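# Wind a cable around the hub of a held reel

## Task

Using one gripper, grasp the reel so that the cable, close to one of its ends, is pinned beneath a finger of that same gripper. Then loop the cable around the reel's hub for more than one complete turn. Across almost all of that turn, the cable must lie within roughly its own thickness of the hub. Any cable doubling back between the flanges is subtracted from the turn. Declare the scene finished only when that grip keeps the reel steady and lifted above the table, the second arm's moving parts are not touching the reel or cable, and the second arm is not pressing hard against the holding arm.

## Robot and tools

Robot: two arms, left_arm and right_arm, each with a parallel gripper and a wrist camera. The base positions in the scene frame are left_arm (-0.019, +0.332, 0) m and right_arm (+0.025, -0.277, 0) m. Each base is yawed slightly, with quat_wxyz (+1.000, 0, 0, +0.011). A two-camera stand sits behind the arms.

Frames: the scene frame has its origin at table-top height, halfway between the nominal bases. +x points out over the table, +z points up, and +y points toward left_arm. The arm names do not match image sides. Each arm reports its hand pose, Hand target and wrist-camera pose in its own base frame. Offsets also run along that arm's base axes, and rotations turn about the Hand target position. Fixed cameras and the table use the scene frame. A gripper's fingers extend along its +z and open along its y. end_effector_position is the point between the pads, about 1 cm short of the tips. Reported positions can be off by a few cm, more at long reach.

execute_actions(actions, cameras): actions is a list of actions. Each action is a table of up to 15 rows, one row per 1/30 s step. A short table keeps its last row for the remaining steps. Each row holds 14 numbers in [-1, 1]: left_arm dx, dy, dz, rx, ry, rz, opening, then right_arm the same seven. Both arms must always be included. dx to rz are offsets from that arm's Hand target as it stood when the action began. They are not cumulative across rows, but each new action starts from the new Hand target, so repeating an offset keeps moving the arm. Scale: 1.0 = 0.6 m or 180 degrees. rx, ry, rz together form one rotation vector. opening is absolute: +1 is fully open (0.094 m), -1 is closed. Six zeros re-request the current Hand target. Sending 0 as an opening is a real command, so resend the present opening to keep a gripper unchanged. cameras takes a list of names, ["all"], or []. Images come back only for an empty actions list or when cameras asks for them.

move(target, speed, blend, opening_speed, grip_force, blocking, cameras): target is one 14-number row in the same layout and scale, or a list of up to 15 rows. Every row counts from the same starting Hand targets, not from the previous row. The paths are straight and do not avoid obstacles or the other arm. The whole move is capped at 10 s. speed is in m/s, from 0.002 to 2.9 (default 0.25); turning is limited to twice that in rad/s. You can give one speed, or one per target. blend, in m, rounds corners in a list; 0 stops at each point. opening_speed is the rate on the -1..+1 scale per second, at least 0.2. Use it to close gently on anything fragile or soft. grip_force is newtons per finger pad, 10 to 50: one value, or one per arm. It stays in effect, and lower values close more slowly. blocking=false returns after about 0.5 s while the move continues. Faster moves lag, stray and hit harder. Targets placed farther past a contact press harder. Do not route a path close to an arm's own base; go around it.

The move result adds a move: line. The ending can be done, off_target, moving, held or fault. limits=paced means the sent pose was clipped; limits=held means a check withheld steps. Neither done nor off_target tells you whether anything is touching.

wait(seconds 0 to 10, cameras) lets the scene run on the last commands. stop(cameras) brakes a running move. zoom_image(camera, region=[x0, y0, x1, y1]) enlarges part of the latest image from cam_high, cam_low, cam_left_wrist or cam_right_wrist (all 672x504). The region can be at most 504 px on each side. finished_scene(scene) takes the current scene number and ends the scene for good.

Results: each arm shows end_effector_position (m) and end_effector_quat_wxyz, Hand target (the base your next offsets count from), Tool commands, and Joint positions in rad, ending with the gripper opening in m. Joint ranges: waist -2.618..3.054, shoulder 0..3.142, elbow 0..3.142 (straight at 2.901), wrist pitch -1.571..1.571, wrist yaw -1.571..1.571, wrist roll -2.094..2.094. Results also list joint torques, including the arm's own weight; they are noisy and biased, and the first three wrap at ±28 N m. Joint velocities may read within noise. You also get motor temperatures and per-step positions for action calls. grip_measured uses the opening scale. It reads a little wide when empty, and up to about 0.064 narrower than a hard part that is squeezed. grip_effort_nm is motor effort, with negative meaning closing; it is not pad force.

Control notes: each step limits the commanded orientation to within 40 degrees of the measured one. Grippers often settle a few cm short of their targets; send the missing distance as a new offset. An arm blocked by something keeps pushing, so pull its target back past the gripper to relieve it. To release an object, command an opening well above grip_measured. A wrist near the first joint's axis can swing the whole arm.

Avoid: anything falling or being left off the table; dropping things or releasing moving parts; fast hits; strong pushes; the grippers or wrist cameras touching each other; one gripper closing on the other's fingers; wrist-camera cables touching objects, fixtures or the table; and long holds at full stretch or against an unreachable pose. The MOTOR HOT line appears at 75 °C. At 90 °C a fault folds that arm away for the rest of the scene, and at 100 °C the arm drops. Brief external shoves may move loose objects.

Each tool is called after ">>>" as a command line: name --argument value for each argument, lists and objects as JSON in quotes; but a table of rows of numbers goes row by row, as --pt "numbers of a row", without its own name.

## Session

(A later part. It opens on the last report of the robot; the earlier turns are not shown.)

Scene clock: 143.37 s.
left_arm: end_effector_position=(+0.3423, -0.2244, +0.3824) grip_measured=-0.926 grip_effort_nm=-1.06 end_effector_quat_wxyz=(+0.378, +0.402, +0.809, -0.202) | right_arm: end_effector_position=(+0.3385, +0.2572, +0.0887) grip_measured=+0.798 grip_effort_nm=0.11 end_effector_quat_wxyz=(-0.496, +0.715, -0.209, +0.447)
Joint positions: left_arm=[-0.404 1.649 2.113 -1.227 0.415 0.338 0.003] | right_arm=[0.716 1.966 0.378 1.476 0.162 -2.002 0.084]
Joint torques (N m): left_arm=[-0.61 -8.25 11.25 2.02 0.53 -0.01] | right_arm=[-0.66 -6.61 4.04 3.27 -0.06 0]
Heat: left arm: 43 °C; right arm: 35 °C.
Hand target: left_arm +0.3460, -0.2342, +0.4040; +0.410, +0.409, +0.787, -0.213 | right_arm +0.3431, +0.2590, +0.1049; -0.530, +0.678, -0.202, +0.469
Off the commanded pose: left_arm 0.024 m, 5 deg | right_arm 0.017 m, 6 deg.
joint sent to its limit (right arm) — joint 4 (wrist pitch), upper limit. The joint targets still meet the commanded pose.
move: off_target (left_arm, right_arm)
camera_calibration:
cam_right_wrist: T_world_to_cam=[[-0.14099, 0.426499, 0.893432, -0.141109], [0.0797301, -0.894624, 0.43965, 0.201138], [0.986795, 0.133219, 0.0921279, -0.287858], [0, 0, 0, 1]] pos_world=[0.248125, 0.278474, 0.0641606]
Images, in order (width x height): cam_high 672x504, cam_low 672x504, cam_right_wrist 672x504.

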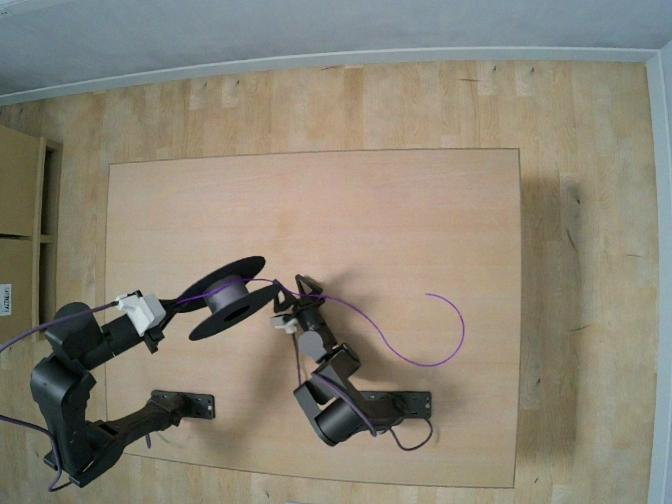

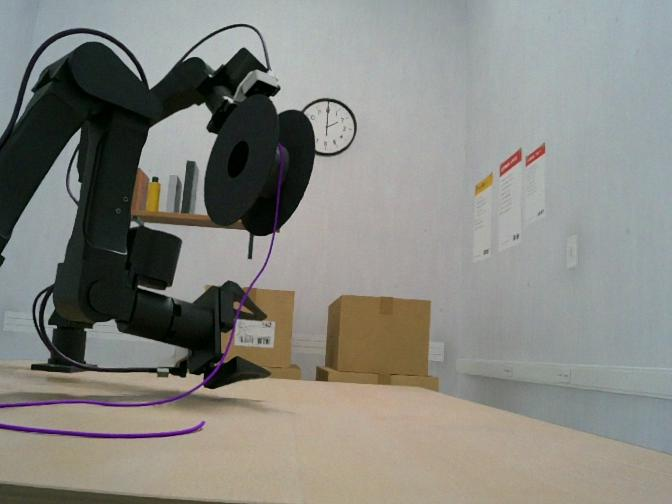

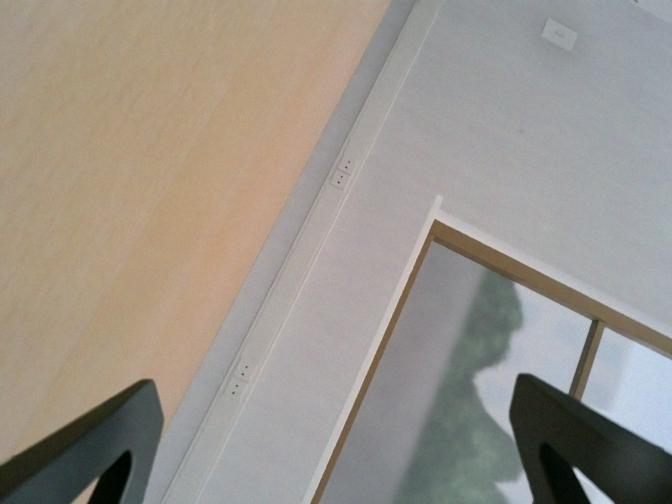

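>>> move --target '[0,0,0,0,0,0,-1,-0.05,-0.031,0.06,0,0,0,0.8]' --speed 0.08 --cameras '["cam_high","cam_low","cam_right_wrist"]'

>>> zoom_image --camera "cam_high" --region '[250, 250, 370, 370]'

>>> zoom_image --camera "cam_low" --region '[120, 220, 300, 420]'

Scene clock: 145.27 s.
left_arm: end_effector_position=(+0.3423, -0.2244, +0.3824) grip_measured=-0.926 grip_effort_nm=-1.05 end_effector_quat_wxyz=(+0.378, +0.402, +0.809, -0.202) | right_arm: end_effector_position=(+0.3168, +0.2400, +0.1345) grip_measured=+0.798 grip_effort_nm=0.10 end_effector_quat_wxyz=(-0.523, +0.684, -0.204, +0.466)
Joint positions: left_arm=[-0.404 1.649 2.113 -1.227 0.415 0.338 0.003] | right_arm=[0.723 1.752 0.267 1.467 0.17 -2.006 0.084]
Joint torques (N m): left_arm=[-0.65 -8.24 11.21 2.02 0.51 -0.03] | right_arm=[0.68 -8.36 2.91 2.39 0.05 0.01]
Heat: left arm: 43 °C; right arm: 35 °C.
Hand target: left_arm +0.3460, -0.2342, +0.4040; +0.410, +0.409, +0.787, -0.213 | right_arm +0.3130, +0.2405, +0.1409; -0.530, +0.678, -0.201, +0.468
Off the commanded pose: left_arm 0.024 m, 5 deg | right_arm 0.007 m, 1 deg.
move: off_target (left_arm)
camera_calibration:
cam_right_wrist: T_world_to_cam=[[-0.205475, 0.375879, 0.903601, -0.146618], [0.0485499, -0.91825, 0.393013, 0.18921], [0.977457, 0.124624, 0.170428, -0.273817], [0, 0, 0, 1]] pos_world=[0.228332, 0.262977, 0.104789]
Images, in order (width x height): cam_high 672x504, cam_low 672x504, cam_right_wrist 672x504.

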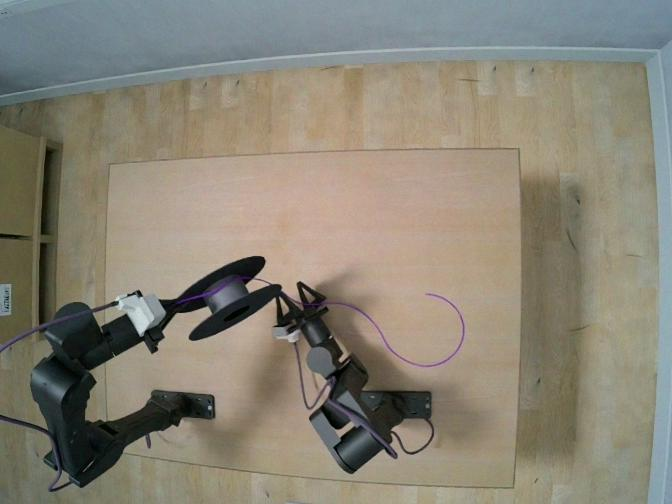

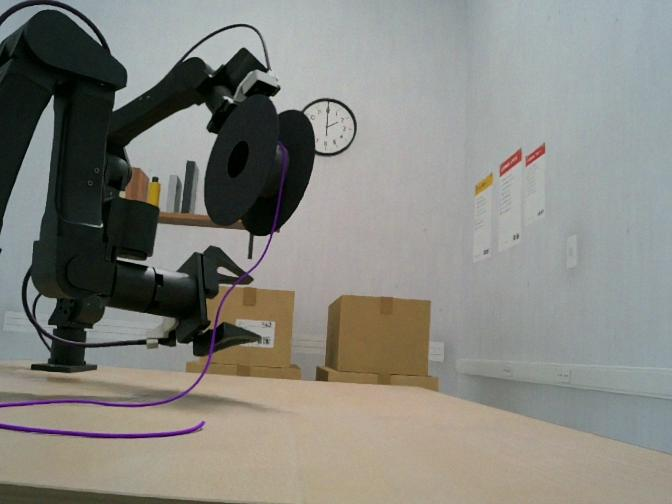

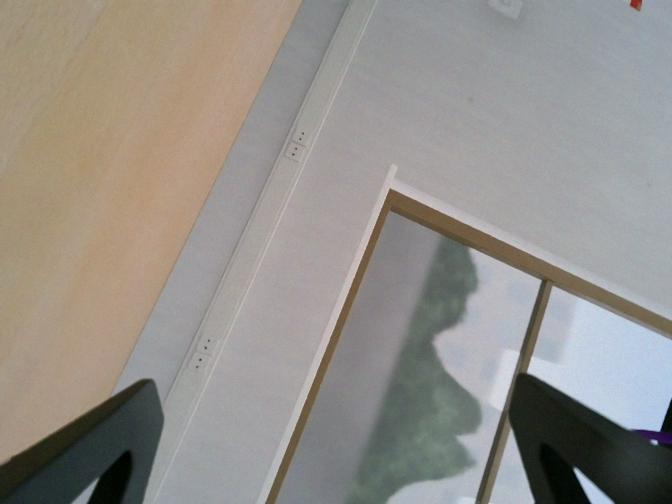

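Scaled by 4.200 from the camera's 672x504 image, which has a finer 960x720 frame.

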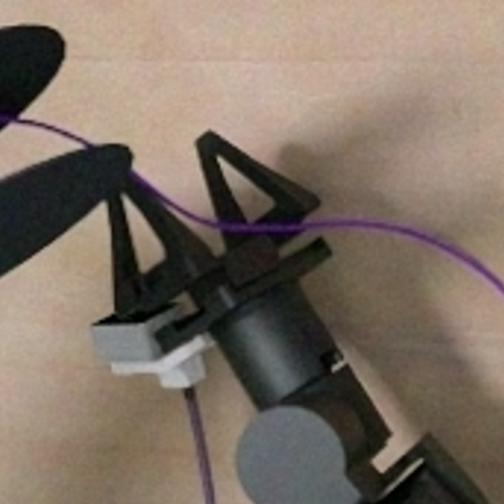

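Scaled by 2.520 from the camera's 672x504 image, which has a finer 960x720 frame.

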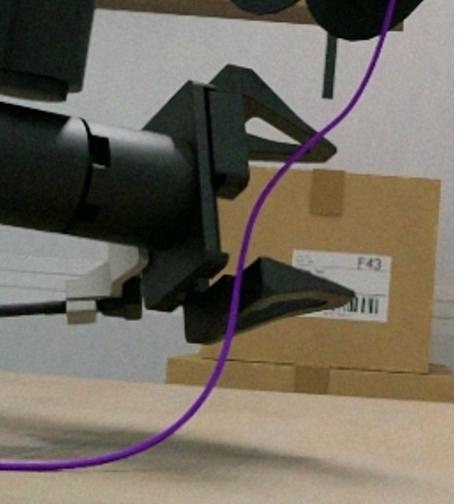

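>>> move --pt "0 0 0 0 0 0 -1 -0.184 -0.115 0.0 0 0 0 0.8" --pt "0 0 0 0 0 0 -1 -0.184 -0.115 0.0 0.5418 0.3386 0 0.2" --speed 0.2 --cameras '["cam_high","cam_low","cam_right_wrist"]'

Scene clock: 156.07 s.
left_arm: end_effector_position=(+0.3419, -0.2242, +0.3820) grip_measured=-0.926 grip_effort_nm=-1.05 end_effector_quat_wxyz=(+0.377, +0.402, +0.810, -0.202) | right_arm: end_effector_position=(+0.2043, +0.1701, +0.1446) grip_measured=+0.202 grip_effort_nm=-0.14 end_effector_quat_wxyz=(+0.625, -0.208, +0.733, +0.171)
Joint positions: left_arm=[-0.404 1.649 2.113 -1.229 0.415 0.338 0.003] | right_arm=[0.973 0.369 0.017 0.176 0.424 0.064 0.056]
Joint torques (N m): left_arm=[-0.64 -8.24 11.26 2.05 0.53 -0.01] | right_arm=[0.94 1.44 6.57 2.33 0.12 0.14]
Motor temperatures (°C): left_arm=[23 24 44 42 22 22 27] | right_arm=[25 24 35 30 22 23 22]
Heat: left arm: 44 °C; right arm: 35 °C.
Hand target: left_arm +0.3460, -0.2342, +0.4040; +0.410, +0.409, +0.787, -0.213 | right_arm +0.2027, +0.1715, +0.1409; +0.679, -0.195, +0.680, +0.195
Off the commanded pose: left_arm 0.025 m, 5 deg | right_arm 0.004 m, 9 deg.
joint sent to its limit (right arm) — joint 3 (elbow), lower limit, where the elbow is as bent as it goes. The joint targets are off in orientation, not in position.
move: off_target (left_arm, right_arm); target 2's new opening was sent with right_arm's hand 0.004 m and 9 deg from that target
camera_calibration:
cam_right_wrist: T_world_to_cam=[[0.522963, -0.85228, 0.0113399, 0.0365269], [-0.493708, -0.313733, -0.811063, 0.308546], [0.694811, 0.418558, -0.584848, -0.0399672], [0, 0, 0, 1]] pos_world=[0.160999, 0.144661, 0.226462]
Images, in order (width x height): cam_high 672x504, cam_low 672x504, cam_right_wrist 672x504.

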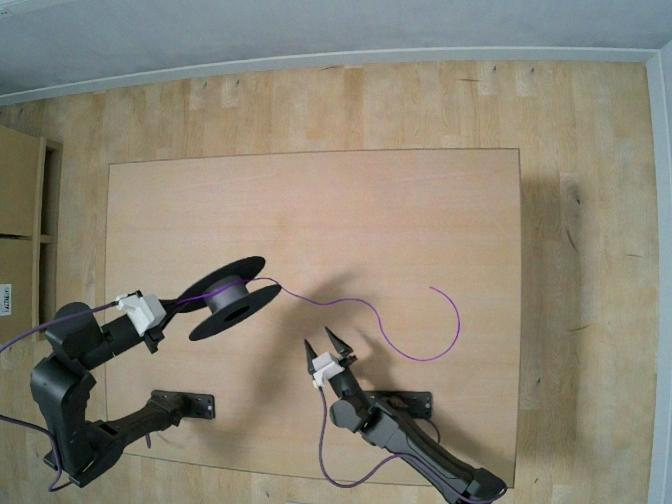

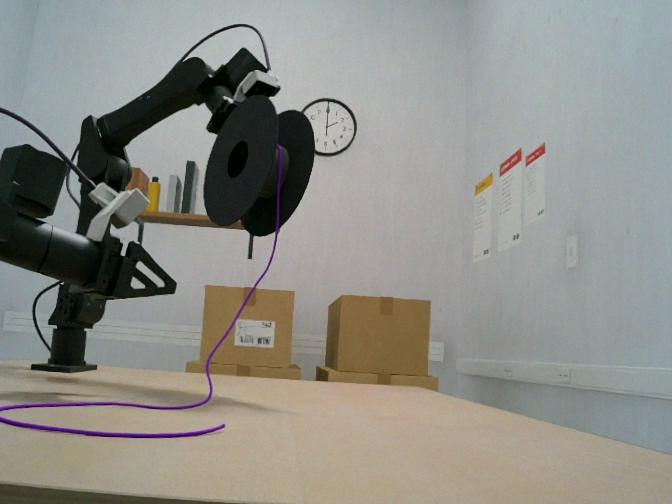

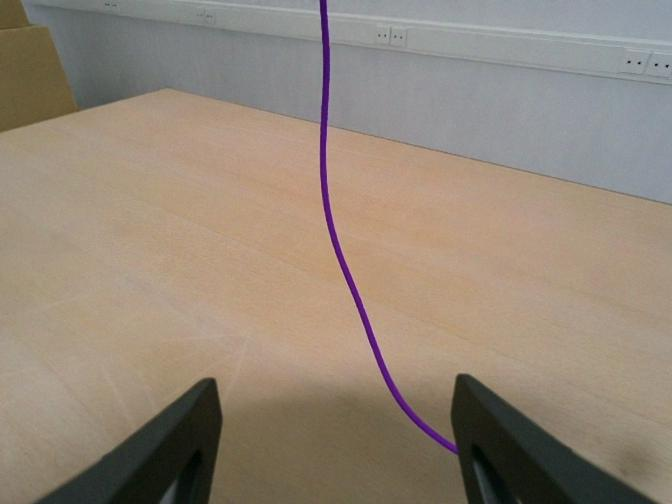

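>>> move --target '[0,0,0,0,0,0,-1,0.228,0.1515,-0.03,0,0,0,0.2]' --speed 0.12 --cameras '["cam_high","cam_low","cam_right_wrist"]'

>>> zoom_image --camera "cam_high" --region '[250, 250, 370, 370]'

Scene clock: 158.50 s.
left_arm: end_effector_position=(+0.3419, -0.2242, +0.3820) grip_measured=-0.926 grip_effort_nm=-1.05 end_effector_quat_wxyz=(+0.377, +0.402, +0.810, -0.202) | right_arm: end_effector_position=(+0.3352, +0.2609, +0.1114) grip_measured=+0.202 grip_effort_nm=-0.13 end_effector_quat_wxyz=(+0.661, -0.201, +0.698, +0.187)
Joint positions: left_arm=[-0.404 1.649 2.113 -1.229 0.415 0.338 0.003] | right_arm=[0.734 1.904 0.373 1.474 0.177 0.005 0.056]
Joint torques (N m): left_arm=[-0.64 -8.27 11.25 2.03 0.52 0] | right_arm=[-0.76 -6.3 4.56 3 -0.11 -0.05]
Heat: left arm: 44 °C; right arm: 35 °C.
Hand target: left_arm +0.3460, -0.2342, +0.4040; +0.410, +0.409, +0.787, -0.213 | right_arm +0.3395, +0.2623, +0.1229; +0.679, -0.195, +0.680, +0.195
Off the commanded pose: left_arm 0.025 m, 5 deg | right_arm 0.012 m, 3 deg.
move: off_target (left_arm, right_arm)
camera_calibration:
cam_right_wrist: T_world_to_cam=[[0.533011, -0.846068, 0.00826251, 0.0412463], [-0.417278, -0.27135, -0.867322, 0.34439], [0.736056, 0.458845, -0.497678, -0.222334], [0, 0, 0, 1]] pos_world=[0.285372, 0.230364, 0.187705]
Images, in order (width x height): cam_high 672x504, cam_low 672x504, cam_right_wrist 672x504.

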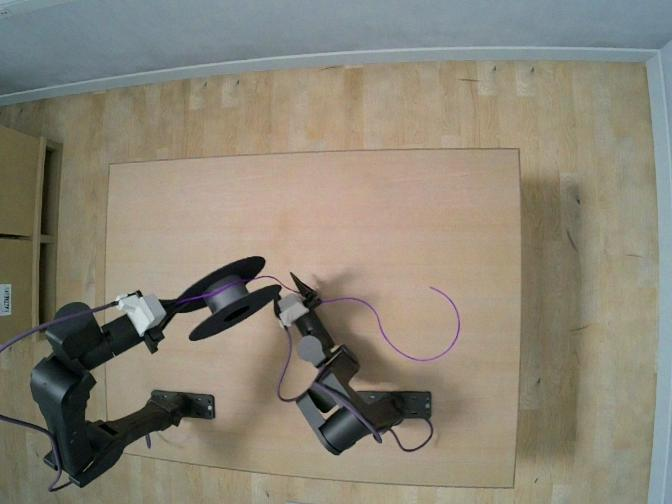

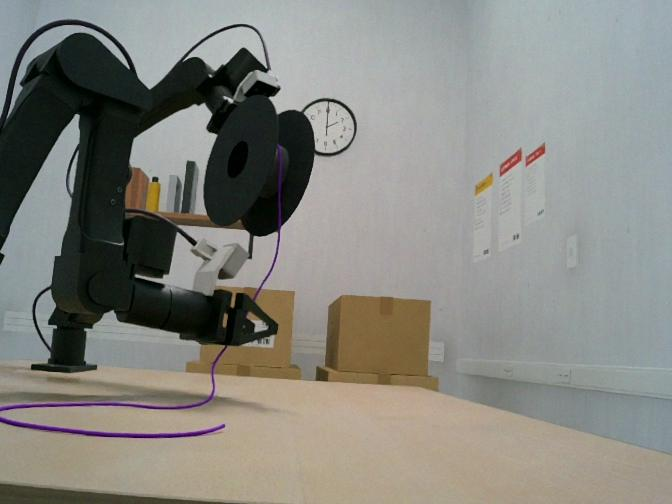

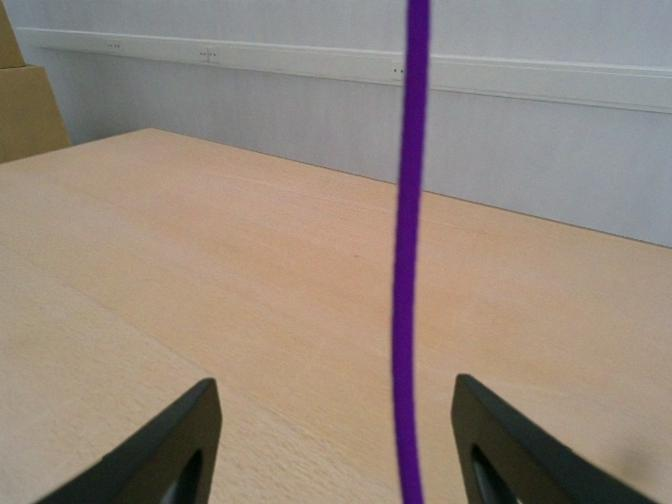

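Scaled by 4.200 from the camera's 672x504 image, which has a finer 960x720 frame.

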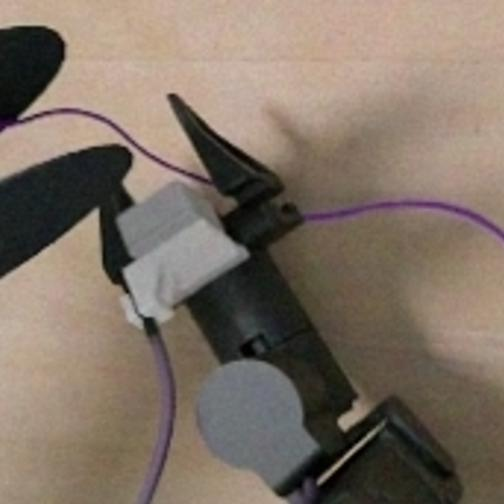

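>>> move --target '[0,0,0,0,0,0,-1,0,0,0,0,0,0,-1]' --opening_speed 0.8 --cameras '["cam_high","cam_low","cam_right_wrist"]'

>>> zoom_image --camera "cam_low" --region '[120, 220, 300, 420]'

Scene clock: 160.53 s.
left_arm: end_effector_position=(+0.3419, -0.2242, +0.3820) grip_measured=-0.926 grip_effort_nm=-1.05 end_effector_quat_wxyz=(+0.377, +0.402, +0.810, -0.202) | right_arm: end_effector_position=(+0.3351, +0.2610, +0.1114) grip_measured=-0.985 grip_effort_nm=-0.79 end_effector_quat_wxyz=(+0.661, -0.202, +0.698, +0.187)
Joint positions: left_arm=[-0.404 1.649 2.113 -1.229 0.415 0.338 0.003] | right_arm=[0.734 1.904 0.373 1.474 0.176 0.004 0.001]
Joint torques (N m): left_arm=[-0.64 -8.27 11.15 2.04 0.53 -0.04] | right_arm=[-0.72 -6.3 4.55 3 -0.07 -0.01]
Heat: left arm: 44 °C; right arm: 35 °C.
Hand target: left_arm +0.3460, -0.2342, +0.4040; +0.410, +0.409, +0.787, -0.213 | right_arm +0.3395, +0.2624, +0.1229; +0.679, -0.195, +0.680, +0.195
Off the commanded pose: left_arm 0.025 m, 5 deg | right_arm 0.012 m, 3 deg.
move: off_target (left_arm, right_arm)
camera_calibration:
cam_right_wrist: T_world_to_cam=[[0.533695, -0.845629, 0.00898981, 0.0409531], [-0.416734, -0.27223, -0.867308, 0.34442], [0.735869, 0.459132, -0.49769, -0.222317], [0, 0, 0, 1]] pos_world=[0.285271, 0.230465, 0.187705]
Images, in order (width x height): cam_high 672x504, cam_low 672x504, cam_right_wrist 672x504.

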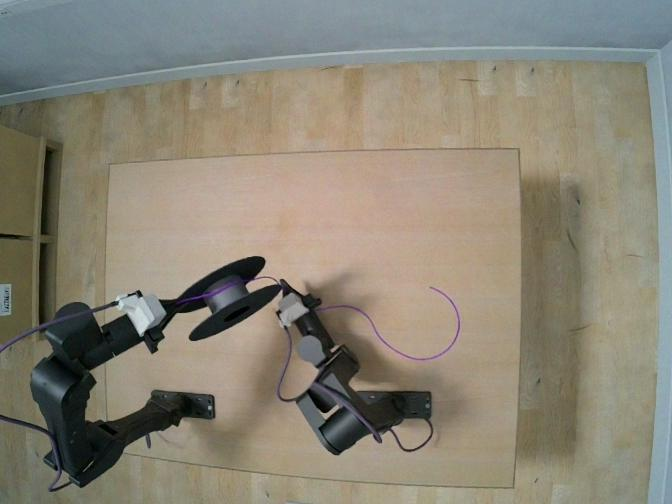

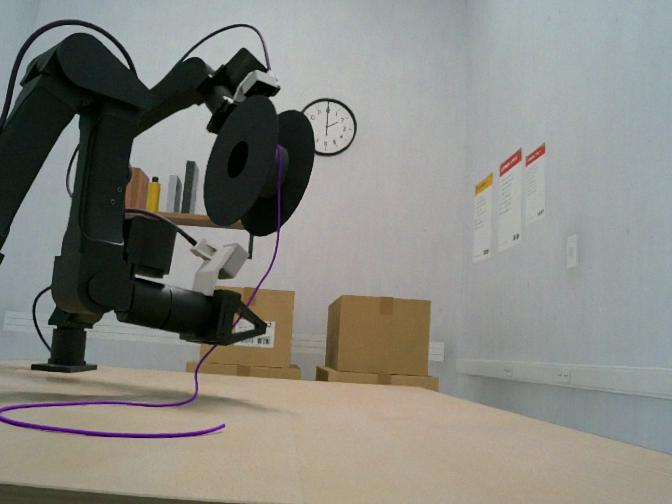

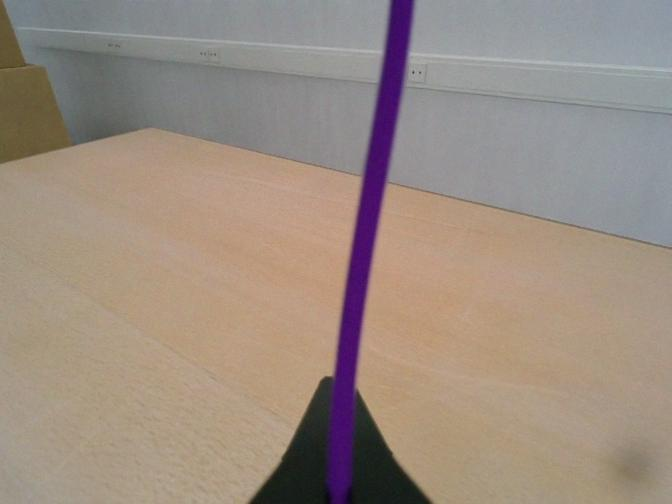

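Scaled by 2.520 from the camera's 672x504 image, which has a finer 960x720 frame.

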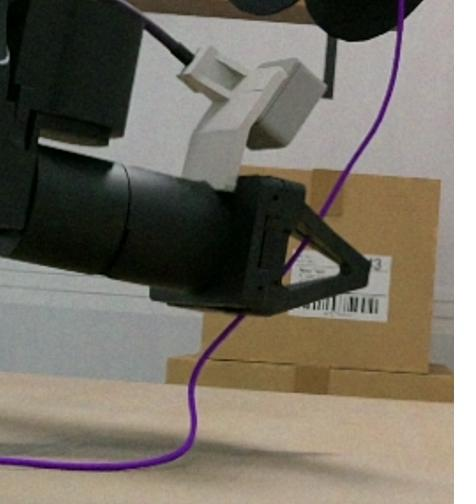

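>>> move --pt "0 0 0 0 0 0 -1 0 0 0 0 0 0 0" --pt "0 0 0 0 0 0 -1 -0.0255 -0.016 0.01 0 0 0 0" --pt "0 0 0 0 0 0 -1 -0.0255 -0.016 0.01 0 0 0 -1" --speed 0.06 --opening_speed 1.2 --cameras '["cam_high","cam_low","cam_right_wrist"]'

>>> zoom_image --camera "cam_low" --region '[120, 220, 300, 420]'

Scene clock: 165.10 s.
left_arm: end_effector_position=(+0.3419, -0.2242, +0.3820) grip_measured=-0.926 grip_effort_nm=-1.05 end_effector_quat_wxyz=(+0.377, +0.402, +0.810, -0.202) | right_arm: end_effector_position=(+0.3263, +0.2527, +0.1070) grip_measured=-0.985 grip_effort_nm=-0.82 end_effector_quat_wxyz=(+0.654, -0.205, +0.705, +0.183)
Joint positions: left_arm=[-0.404 1.649 2.113 -1.229 0.415 0.338 0.003] | right_arm=[0.734 1.879 0.326 1.475 0.178 0.004 0.001]
Joint torques (N m): left_arm=[-0.62 -8.24 11.3 2.03 0.51 -0.03] | right_arm=[0.28 -9.65 2.54 3.03 0.05 -0.01]
Heat: left arm: 44 °C; right arm: 34 °C.
Hand target: left_arm +0.3460, -0.2342, +0.4040; +0.410, +0.409, +0.787, -0.213 | right_arm +0.3242, +0.2528, +0.1290; +0.679, -0.195, +0.680, +0.195
Off the commanded pose: left_arm 0.025 m, 5 deg | right_arm 0.022 m, 4 deg.
move: off_target (left_arm, right_arm); target 3's new opening was sent with right_arm's hand 0.022 m and 4 deg from that target
camera_calibration:
cam_right_wrist: T_world_to_cam=[[0.532599, -0.846274, 0.0125752, 0.0387354], [-0.430278, -0.283528, -0.857014, 0.340881], [0.728834, 0.451034, -0.51514, -0.208049], [0, 0, 0, 1]] pos_world=[0.277676, 0.223267, 0.184478]
Images, in order (width x height): cam_high 672x504, cam_low 672x504, cam_right_wrist 672x504.

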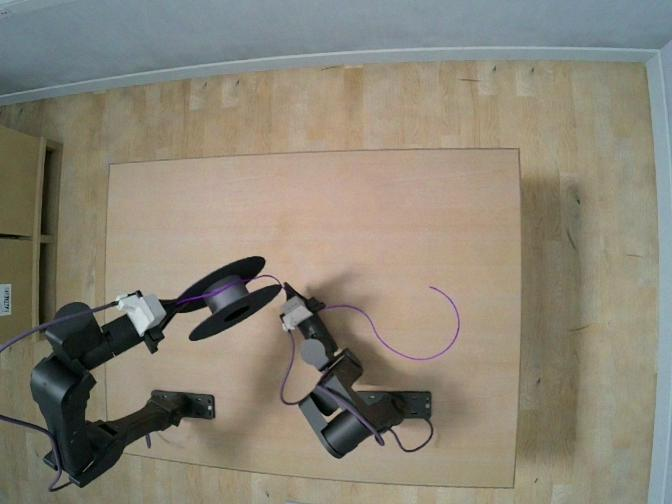

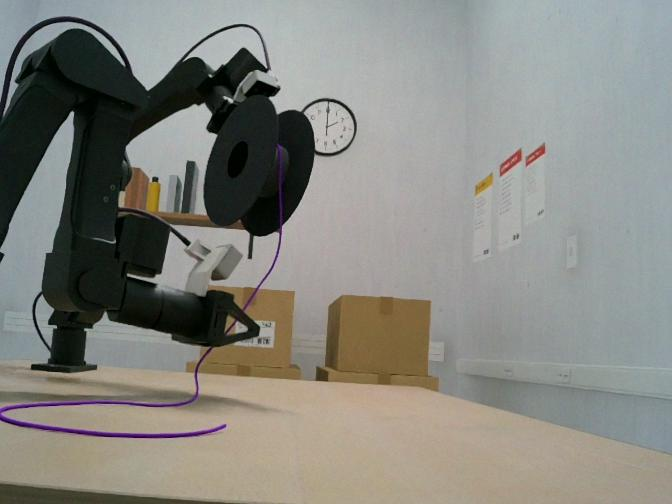

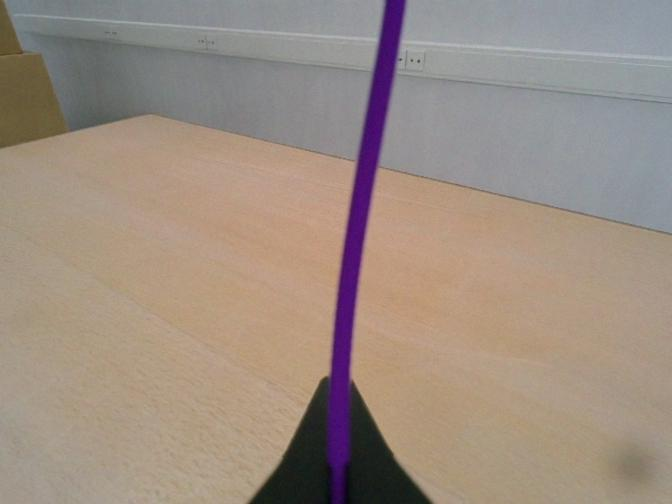

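Scaled by 2.520 from the camera's 672x504 image, which has a finer 960x720 frame.

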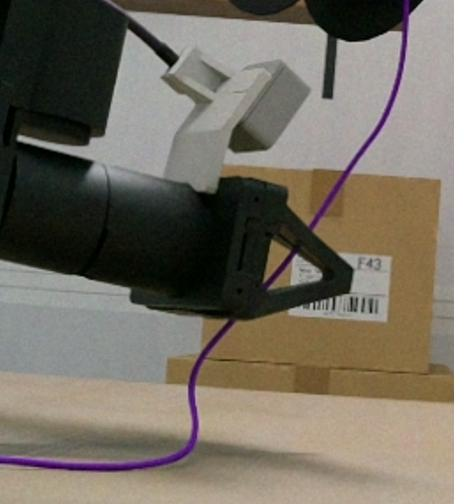

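>>> move --pt "0 0 0 0 0 0 -1 0 0 0.0 0 0 0 0" --pt "0 0 0 0 0 0 -1 -0.028 -0.018 0.025 0 0 0 0" --speed 0.06 --opening_speed 1.2 --cameras '["cam_low","cam_right_wrist"]'

>>> zoom_image --camera "cam_low" --region '[120, 220, 300, 420]'

Scene clock: 167.53 s.
left_arm: end_effector_position=(+0.3419, -0.2242, +0.3820) grip_measured=-0.926 grip_effort_nm=-1.05 end_effector_quat_wxyz=(+0.377, +0.402, +0.810, -0.202) | right_arm: end_effector_position=(+0.3115, +0.2415, +0.1399) grip_measured=-0.002 grip_effort_nm=0.11 end_effector_quat_wxyz=(+0.677, -0.193, +0.684, +0.192)
Joint positions: left_arm=[-0.404 1.649 2.113 -1.229 0.415 0.338 0.003] | right_arm=[0.745 1.72 0.257 1.452 0.193 0.004 0.047]
Joint torques (N m): left_arm=[-0.65 -8.25 11.28 2.04 0.52 -0.01] | right_arm=[0.7 -8.14 2.96 2.28 0.04 -0.04]
Heat: left arm: 44 °C; right arm: 34 °C.
Hand target: left_arm +0.3460, -0.2342, +0.4040; +0.410, +0.409, +0.787, -0.213 | right_arm +0.3074, +0.2420, +0.1440; +0.679, -0.195, +0.680, +0.195
Off the commanded pose: left_arm 0.025 m, 5 deg | right_arm 0.006 m, 1 deg.
move: off_target (left_arm)
camera_calibration:
cam_right_wrist: T_world_to_cam=[[0.528702, -0.848807, 0.00124431, 0.0402295], [-0.387657, -0.242766, -0.889262, 0.340903], [0.755114, 0.469672, -0.457396, -0.195969], [0, 0, 0, 1]] pos_world=[0.258863, 0.208948, 0.213467]
Images, in order (width x height): cam_low 672x504, cam_right_wrist 672x504.

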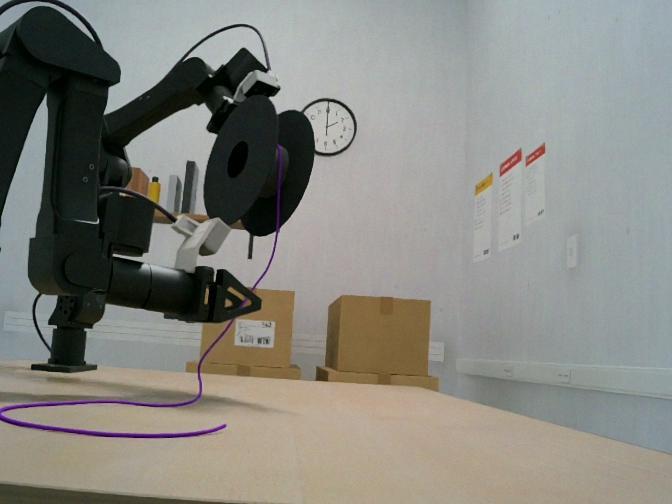

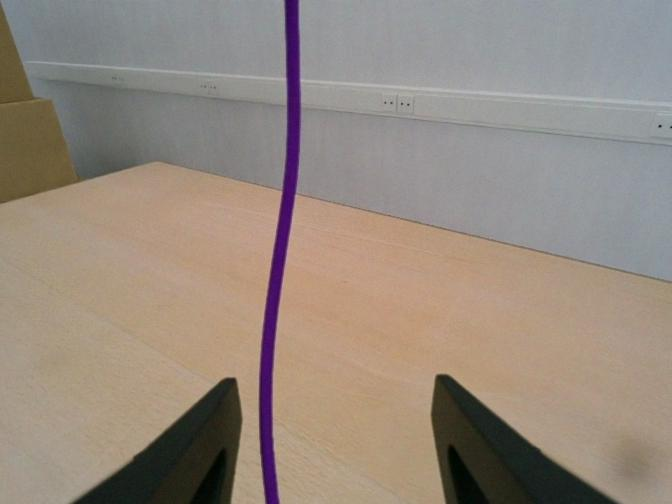

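Scaled by 2.520 from the camera's 672x504 image, which has a finer 960x720 frame.

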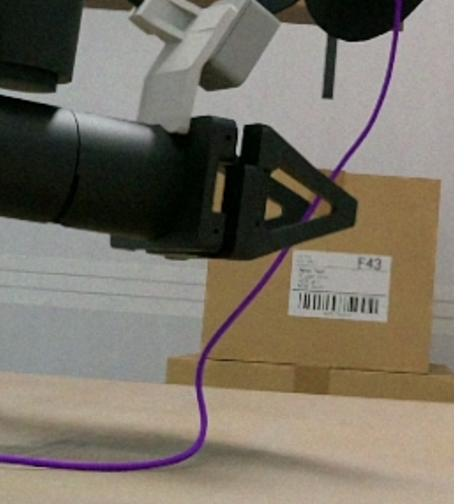

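>>> move --target '[0,0,0,0,0,0,-1,0,0,0,0,0,0,-1]' --opening_speed 1.0 --cameras '["cam_low","cam_right_wrist"]'

>>> zoom_image --camera "cam_low" --region '[120, 220, 300, 420]'

Scene clock: 169.10 s.
left_arm: end_effector_position=(+0.3419, -0.2242, +0.3820) grip_measured=-0.926 grip_effort_nm=-1.05 end_effector_quat_wxyz=(+0.377, +0.402, +0.810, -0.202) | right_arm: end_effector_position=(+0.3115, +0.2415, +0.1398) grip_measured=-0.956 grip_effort_nm=-1.03 end_effector_quat_wxyz=(+0.676, -0.193, +0.684, +0.192)
Joint positions: left_arm=[-0.404 1.649 2.113 -1.229 0.415 0.338 0.003] | right_arm=[0.745 1.72 0.257 1.451 0.194 0.004 0.002]
Joint torques (N m): left_arm=[-0.58 -8.24 11.28 2.05 0.53 -0.03] | right_arm=[0.72 -8.2 2.95 2.3 0.04 -0.01]
Heat: left arm: 44 °C; right arm: 34 °C.
Hand target: left_arm +0.3460, -0.2342, +0.4040; +0.410, +0.409, +0.787, -0.213 | right_arm +0.3074, +0.2420, +0.1440; +0.679, -0.195, +0.680, +0.195
Off the commanded pose: left_arm 0.025 m, 5 deg | right_arm 0.006 m, 1 deg.
move: off_target (left_arm)
camera_calibration:
cam_right_wrist: T_world_to_cam=[[0.528375, -0.84901, 0.00135117, 0.0402803], [-0.387945, -0.24285, -0.889114, 0.340913], [0.755194, 0.469262, -0.457685, -0.195964], [0, 0, 0, 1]] pos_world=[0.258963, 0.208947, 0.213366]
Images, in order (width x height): cam_low 672x504, cam_right_wrist 672x504.

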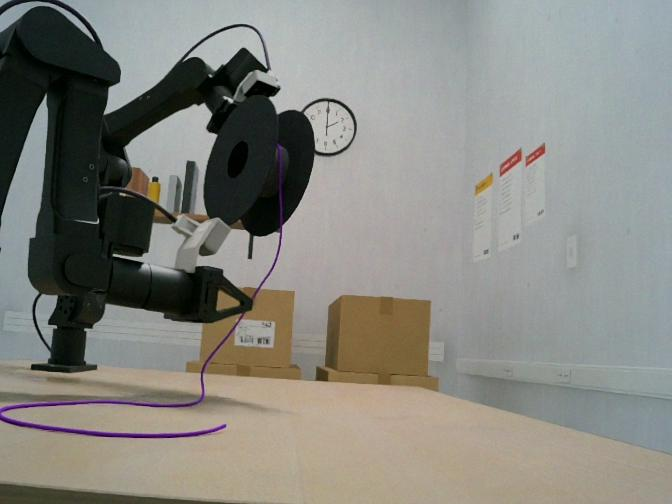

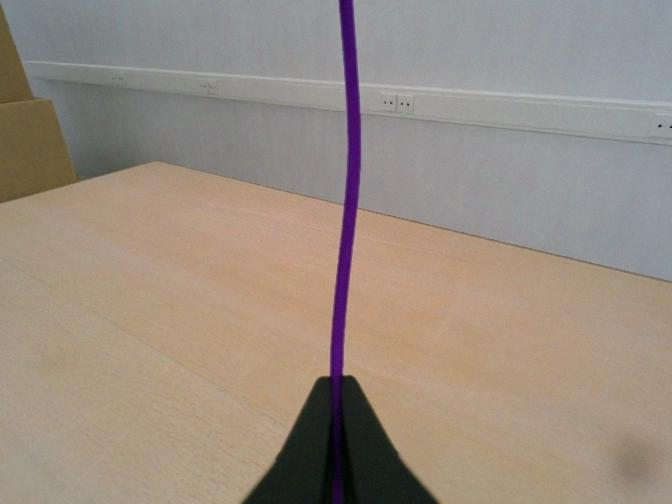

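Scaled by 2.520 from the camera's 672x504 image, which has a finer 960x720 frame.

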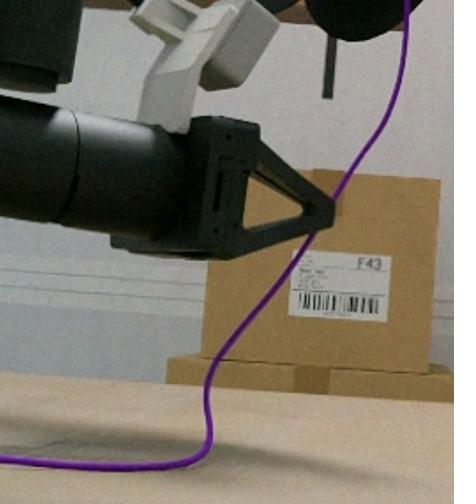

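>>> move --pt "0 0 0 0 0 0 -1 -0.098 0.154 0.024 0.047 0.0294 0 -1" --pt "0 0 0 0 0 0 -1 -0.159 0.2515 0.137 0.1413 0.0883 0 -1" --speed 0.1 --blend '[0.03,0]' --cameras '["all"]'

>>> zoom_image --camera "cam_low" --region '[120, 60, 380, 320]'

Scene clock: 174.87 s.
left_arm: end_effector_position=(+0.3400, -0.2234, +0.3799) grip_measured=-0.926 grip_effort_nm=-1.05 end_effector_quat_wxyz=(+0.371, +0.401, +0.812, -0.202) | right_arm: end_effector_position=(+0.2158, +0.3895, +0.2129) grip_measured=-0.956 grip_effort_nm=-1.04 end_effector_quat_wxyz=(+0.608, -0.017, +0.712, +0.351)
Joint positions: left_arm=[-0.404 1.649 2.113 -1.242 0.415 0.338 0.003] | right_arm=[1.361 1.649 0.698 0.93 0.814 0.514 0.002]
Joint torques (N m): left_arm=[-0.65 -8.34 11.18 2.14 0.53 -0.02] | right_arm=[0.79 -10.44 7.58 1.77 0.05 0.11]
Heat: left arm: 44 °C; right arm: 34 °C.
Hand target: left_arm +0.3460, -0.2342, +0.4040; +0.410, +0.409, +0.787, -0.213 | right_arm +0.2121, +0.3928, +0.2260; +0.606, -0.012, +0.707, +0.364
Off the commanded pose: left_arm 0.027 m, 5 deg | right_arm 0.014 m, 2 deg.
move: off_target (left_arm, right_arm)
camera_calibration:
cam_left_wrist: T_world_to_cam=[[-0.793188, -0.608465, 0.0249672, 0.125371], [-0.559534, 0.711994, -0.424248, 0.54737], [0.240364, -0.350479, -0.905202, 0.274922], [0, 0, 0, 1]] pos_world=[0.339634, -0.217086, 0.477951]
cam_right_wrist: T_world_to_cam=[[0.456159, -0.752353, -0.475272, 0.295915], [-0.612412, 0.122092, -0.781054, 0.287981], [0.645655, 0.647347, -0.405056, -0.21663], [0, 0, 0, 1]] pos_world=[0.181247, 0.327707, 0.277822]

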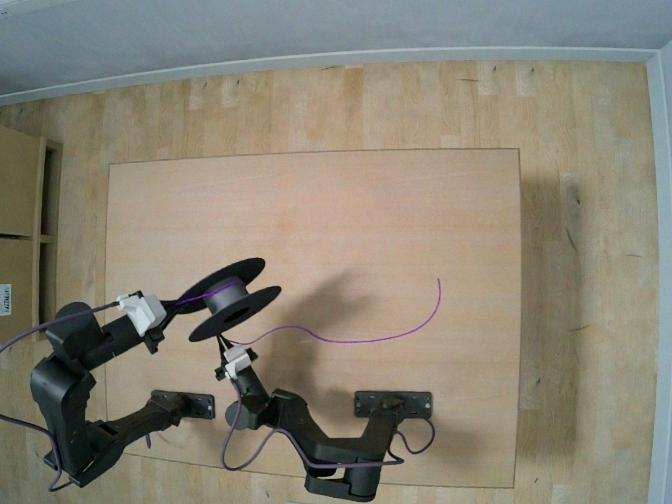

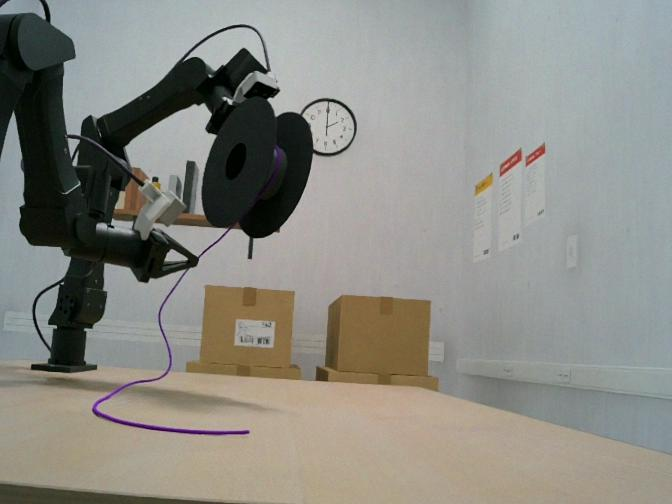

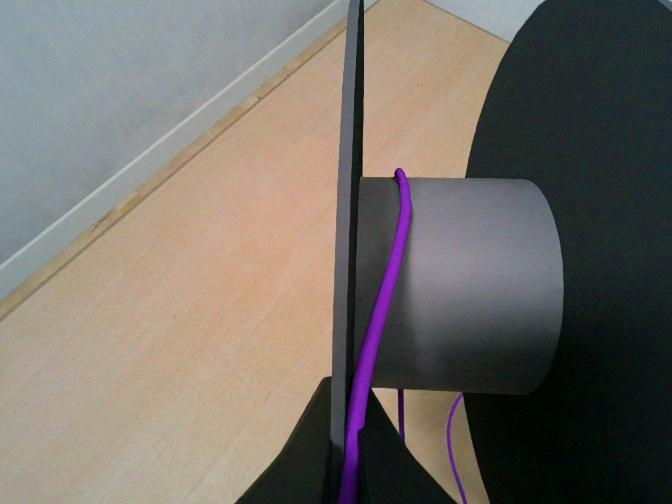

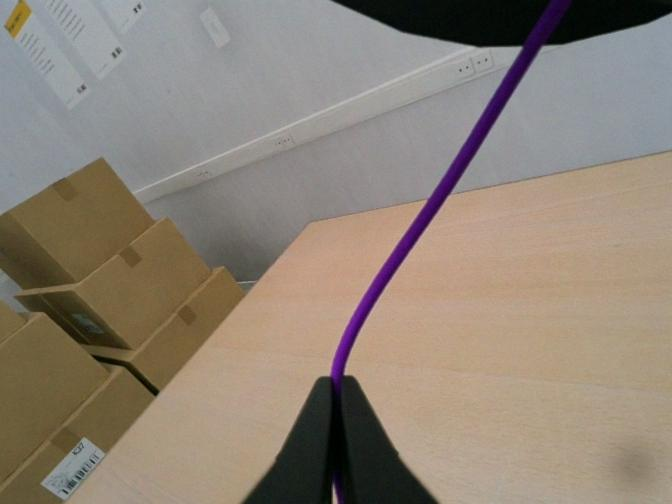

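Scaled by 1.938 from the camera's 672x504 image, which has a finer 960x720 frame.

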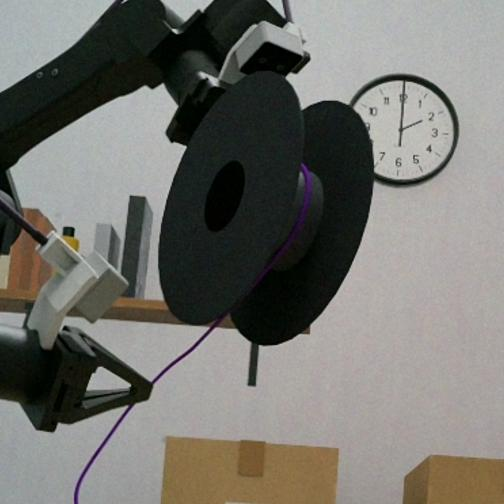

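>>> move --pt "0 0 0 0 0 0 -1 -0.0227 0.0332 0.1525 0.0942 0.0589 0 -1" --pt "0 0 0 0 0 0 -1 -0.0168 0.0015 0.271 0.212 0.1325 0 -1" --speed 0.08 --blend '[0.03,0]' --cameras '["all"]'

>>> zoom_image --camera "cam_low" --region '[120, 20, 380, 280]'

>>> zoom_image --camera "cam_high" --region '[130, 230, 310, 410]'

Scene clock: 182.53 s.
left_arm: end_effector_position=(+0.3395, -0.2232, +0.3793) grip_measured=-0.926 grip_effort_nm=-1.05 end_effector_quat_wxyz=(+0.370, +0.401, +0.813, -0.202) | right_arm: end_effector_position=(+0.2027, +0.3987, +0.3669) grip_measured=-0.956 grip_effort_nm=-1.04 end_effector_quat_wxyz=(+0.428, +0.253, +0.671, +0.550)
Joint positions: left_arm=[-0.404 1.649 2.113 -1.245 0.415 0.338 0.003] | right_arm=[1.408 1.441 1.181 0.216 0.858 1.303 0.002]
Joint torques (N m): left_arm=[-0.61 -8.35 11.07 2.16 0.53 -0.01] | right_arm=[-0.35 -10.04 9.74 1.89 -0.07 0.08]
Heat: left arm: 44 °C; right arm: 35 °C.
Hand target: left_arm +0.3460, -0.2342, +0.4040; +0.410, +0.409, +0.787, -0.213 | right_arm +0.2018, +0.3938, +0.3887; +0.420, +0.259, +0.658, +0.569
Off the commanded pose: left_arm 0.028 m, 6 deg | right_arm 0.022 m, 3 deg.
move: off_target (left_arm, right_arm)
camera_calibration:
cam_left_wrist: T_world_to_cam=[[-0.793134, -0.608466, 0.0265986, 0.124493], [-0.560816, 0.712595, -0.421536, 0.546209], [0.237536, -0.349252, -0.906421, 0.276271], [0, 0, 0, 1]] pos_world=[0.339438, -0.216988, 0.477354]
cam_right_wrist: T_world_to_cam=[[0.137528, -0.267816, -0.953604, 0.428808], [-0.833756, 0.488451, -0.257423, 0.105717], [0.534731, 0.830476, -0.156117, -0.29362], [0, 0, 0, 1]] pos_world=[0.186176, 0.307048, 0.390288]

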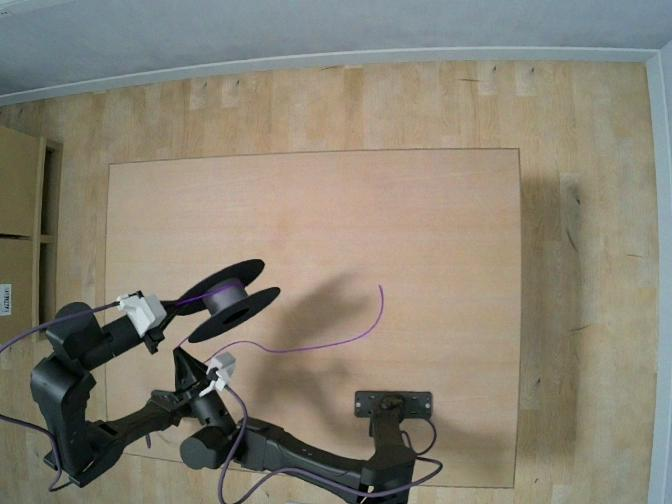

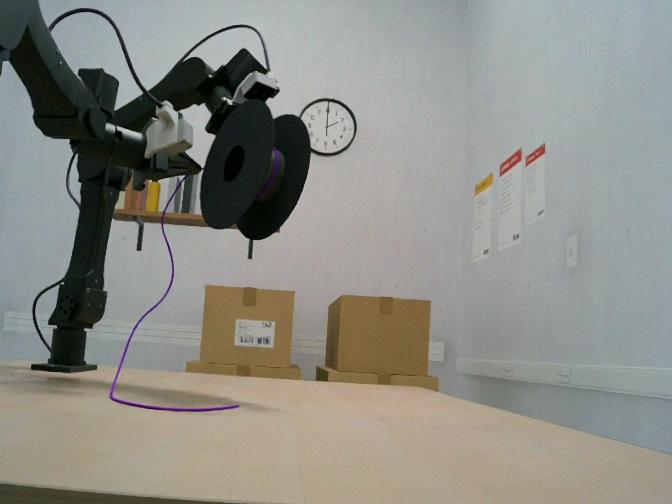

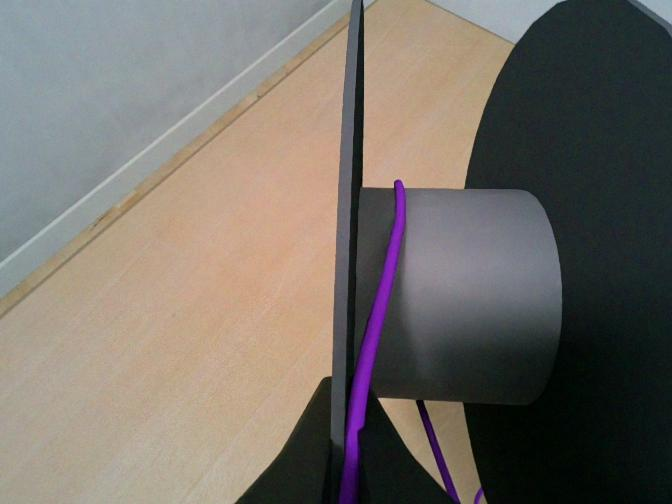

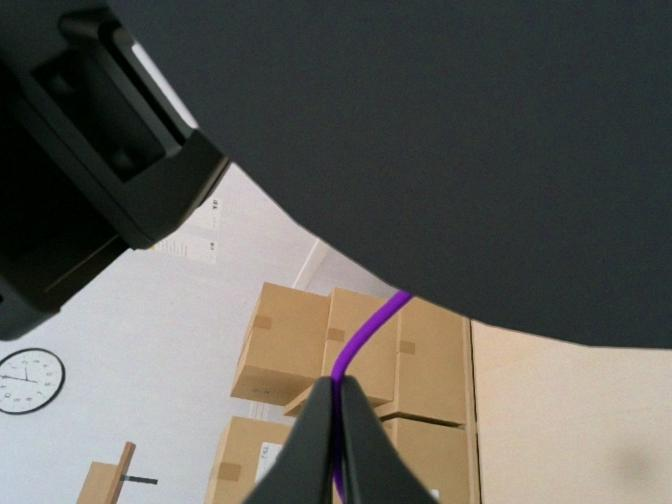

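Scaled by 1.938 from the camera's 672x504 image, which has a finer 960x720 frame.

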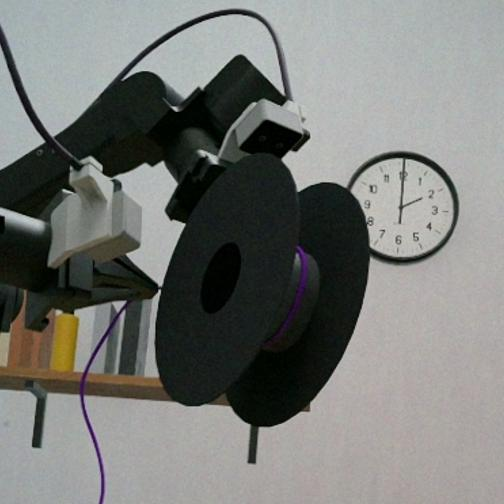

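Scaled by 2.800 from the camera's 672x504 image, which has a finer 960x720 frame.

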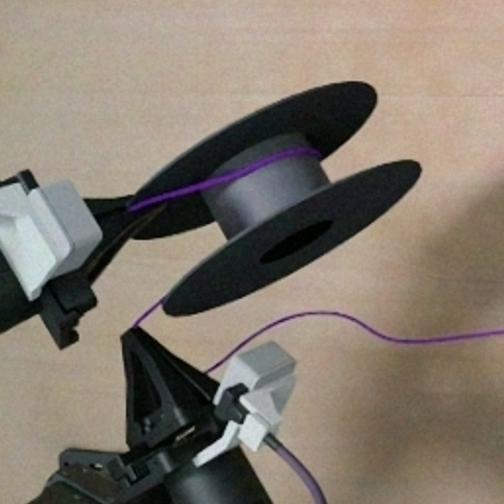

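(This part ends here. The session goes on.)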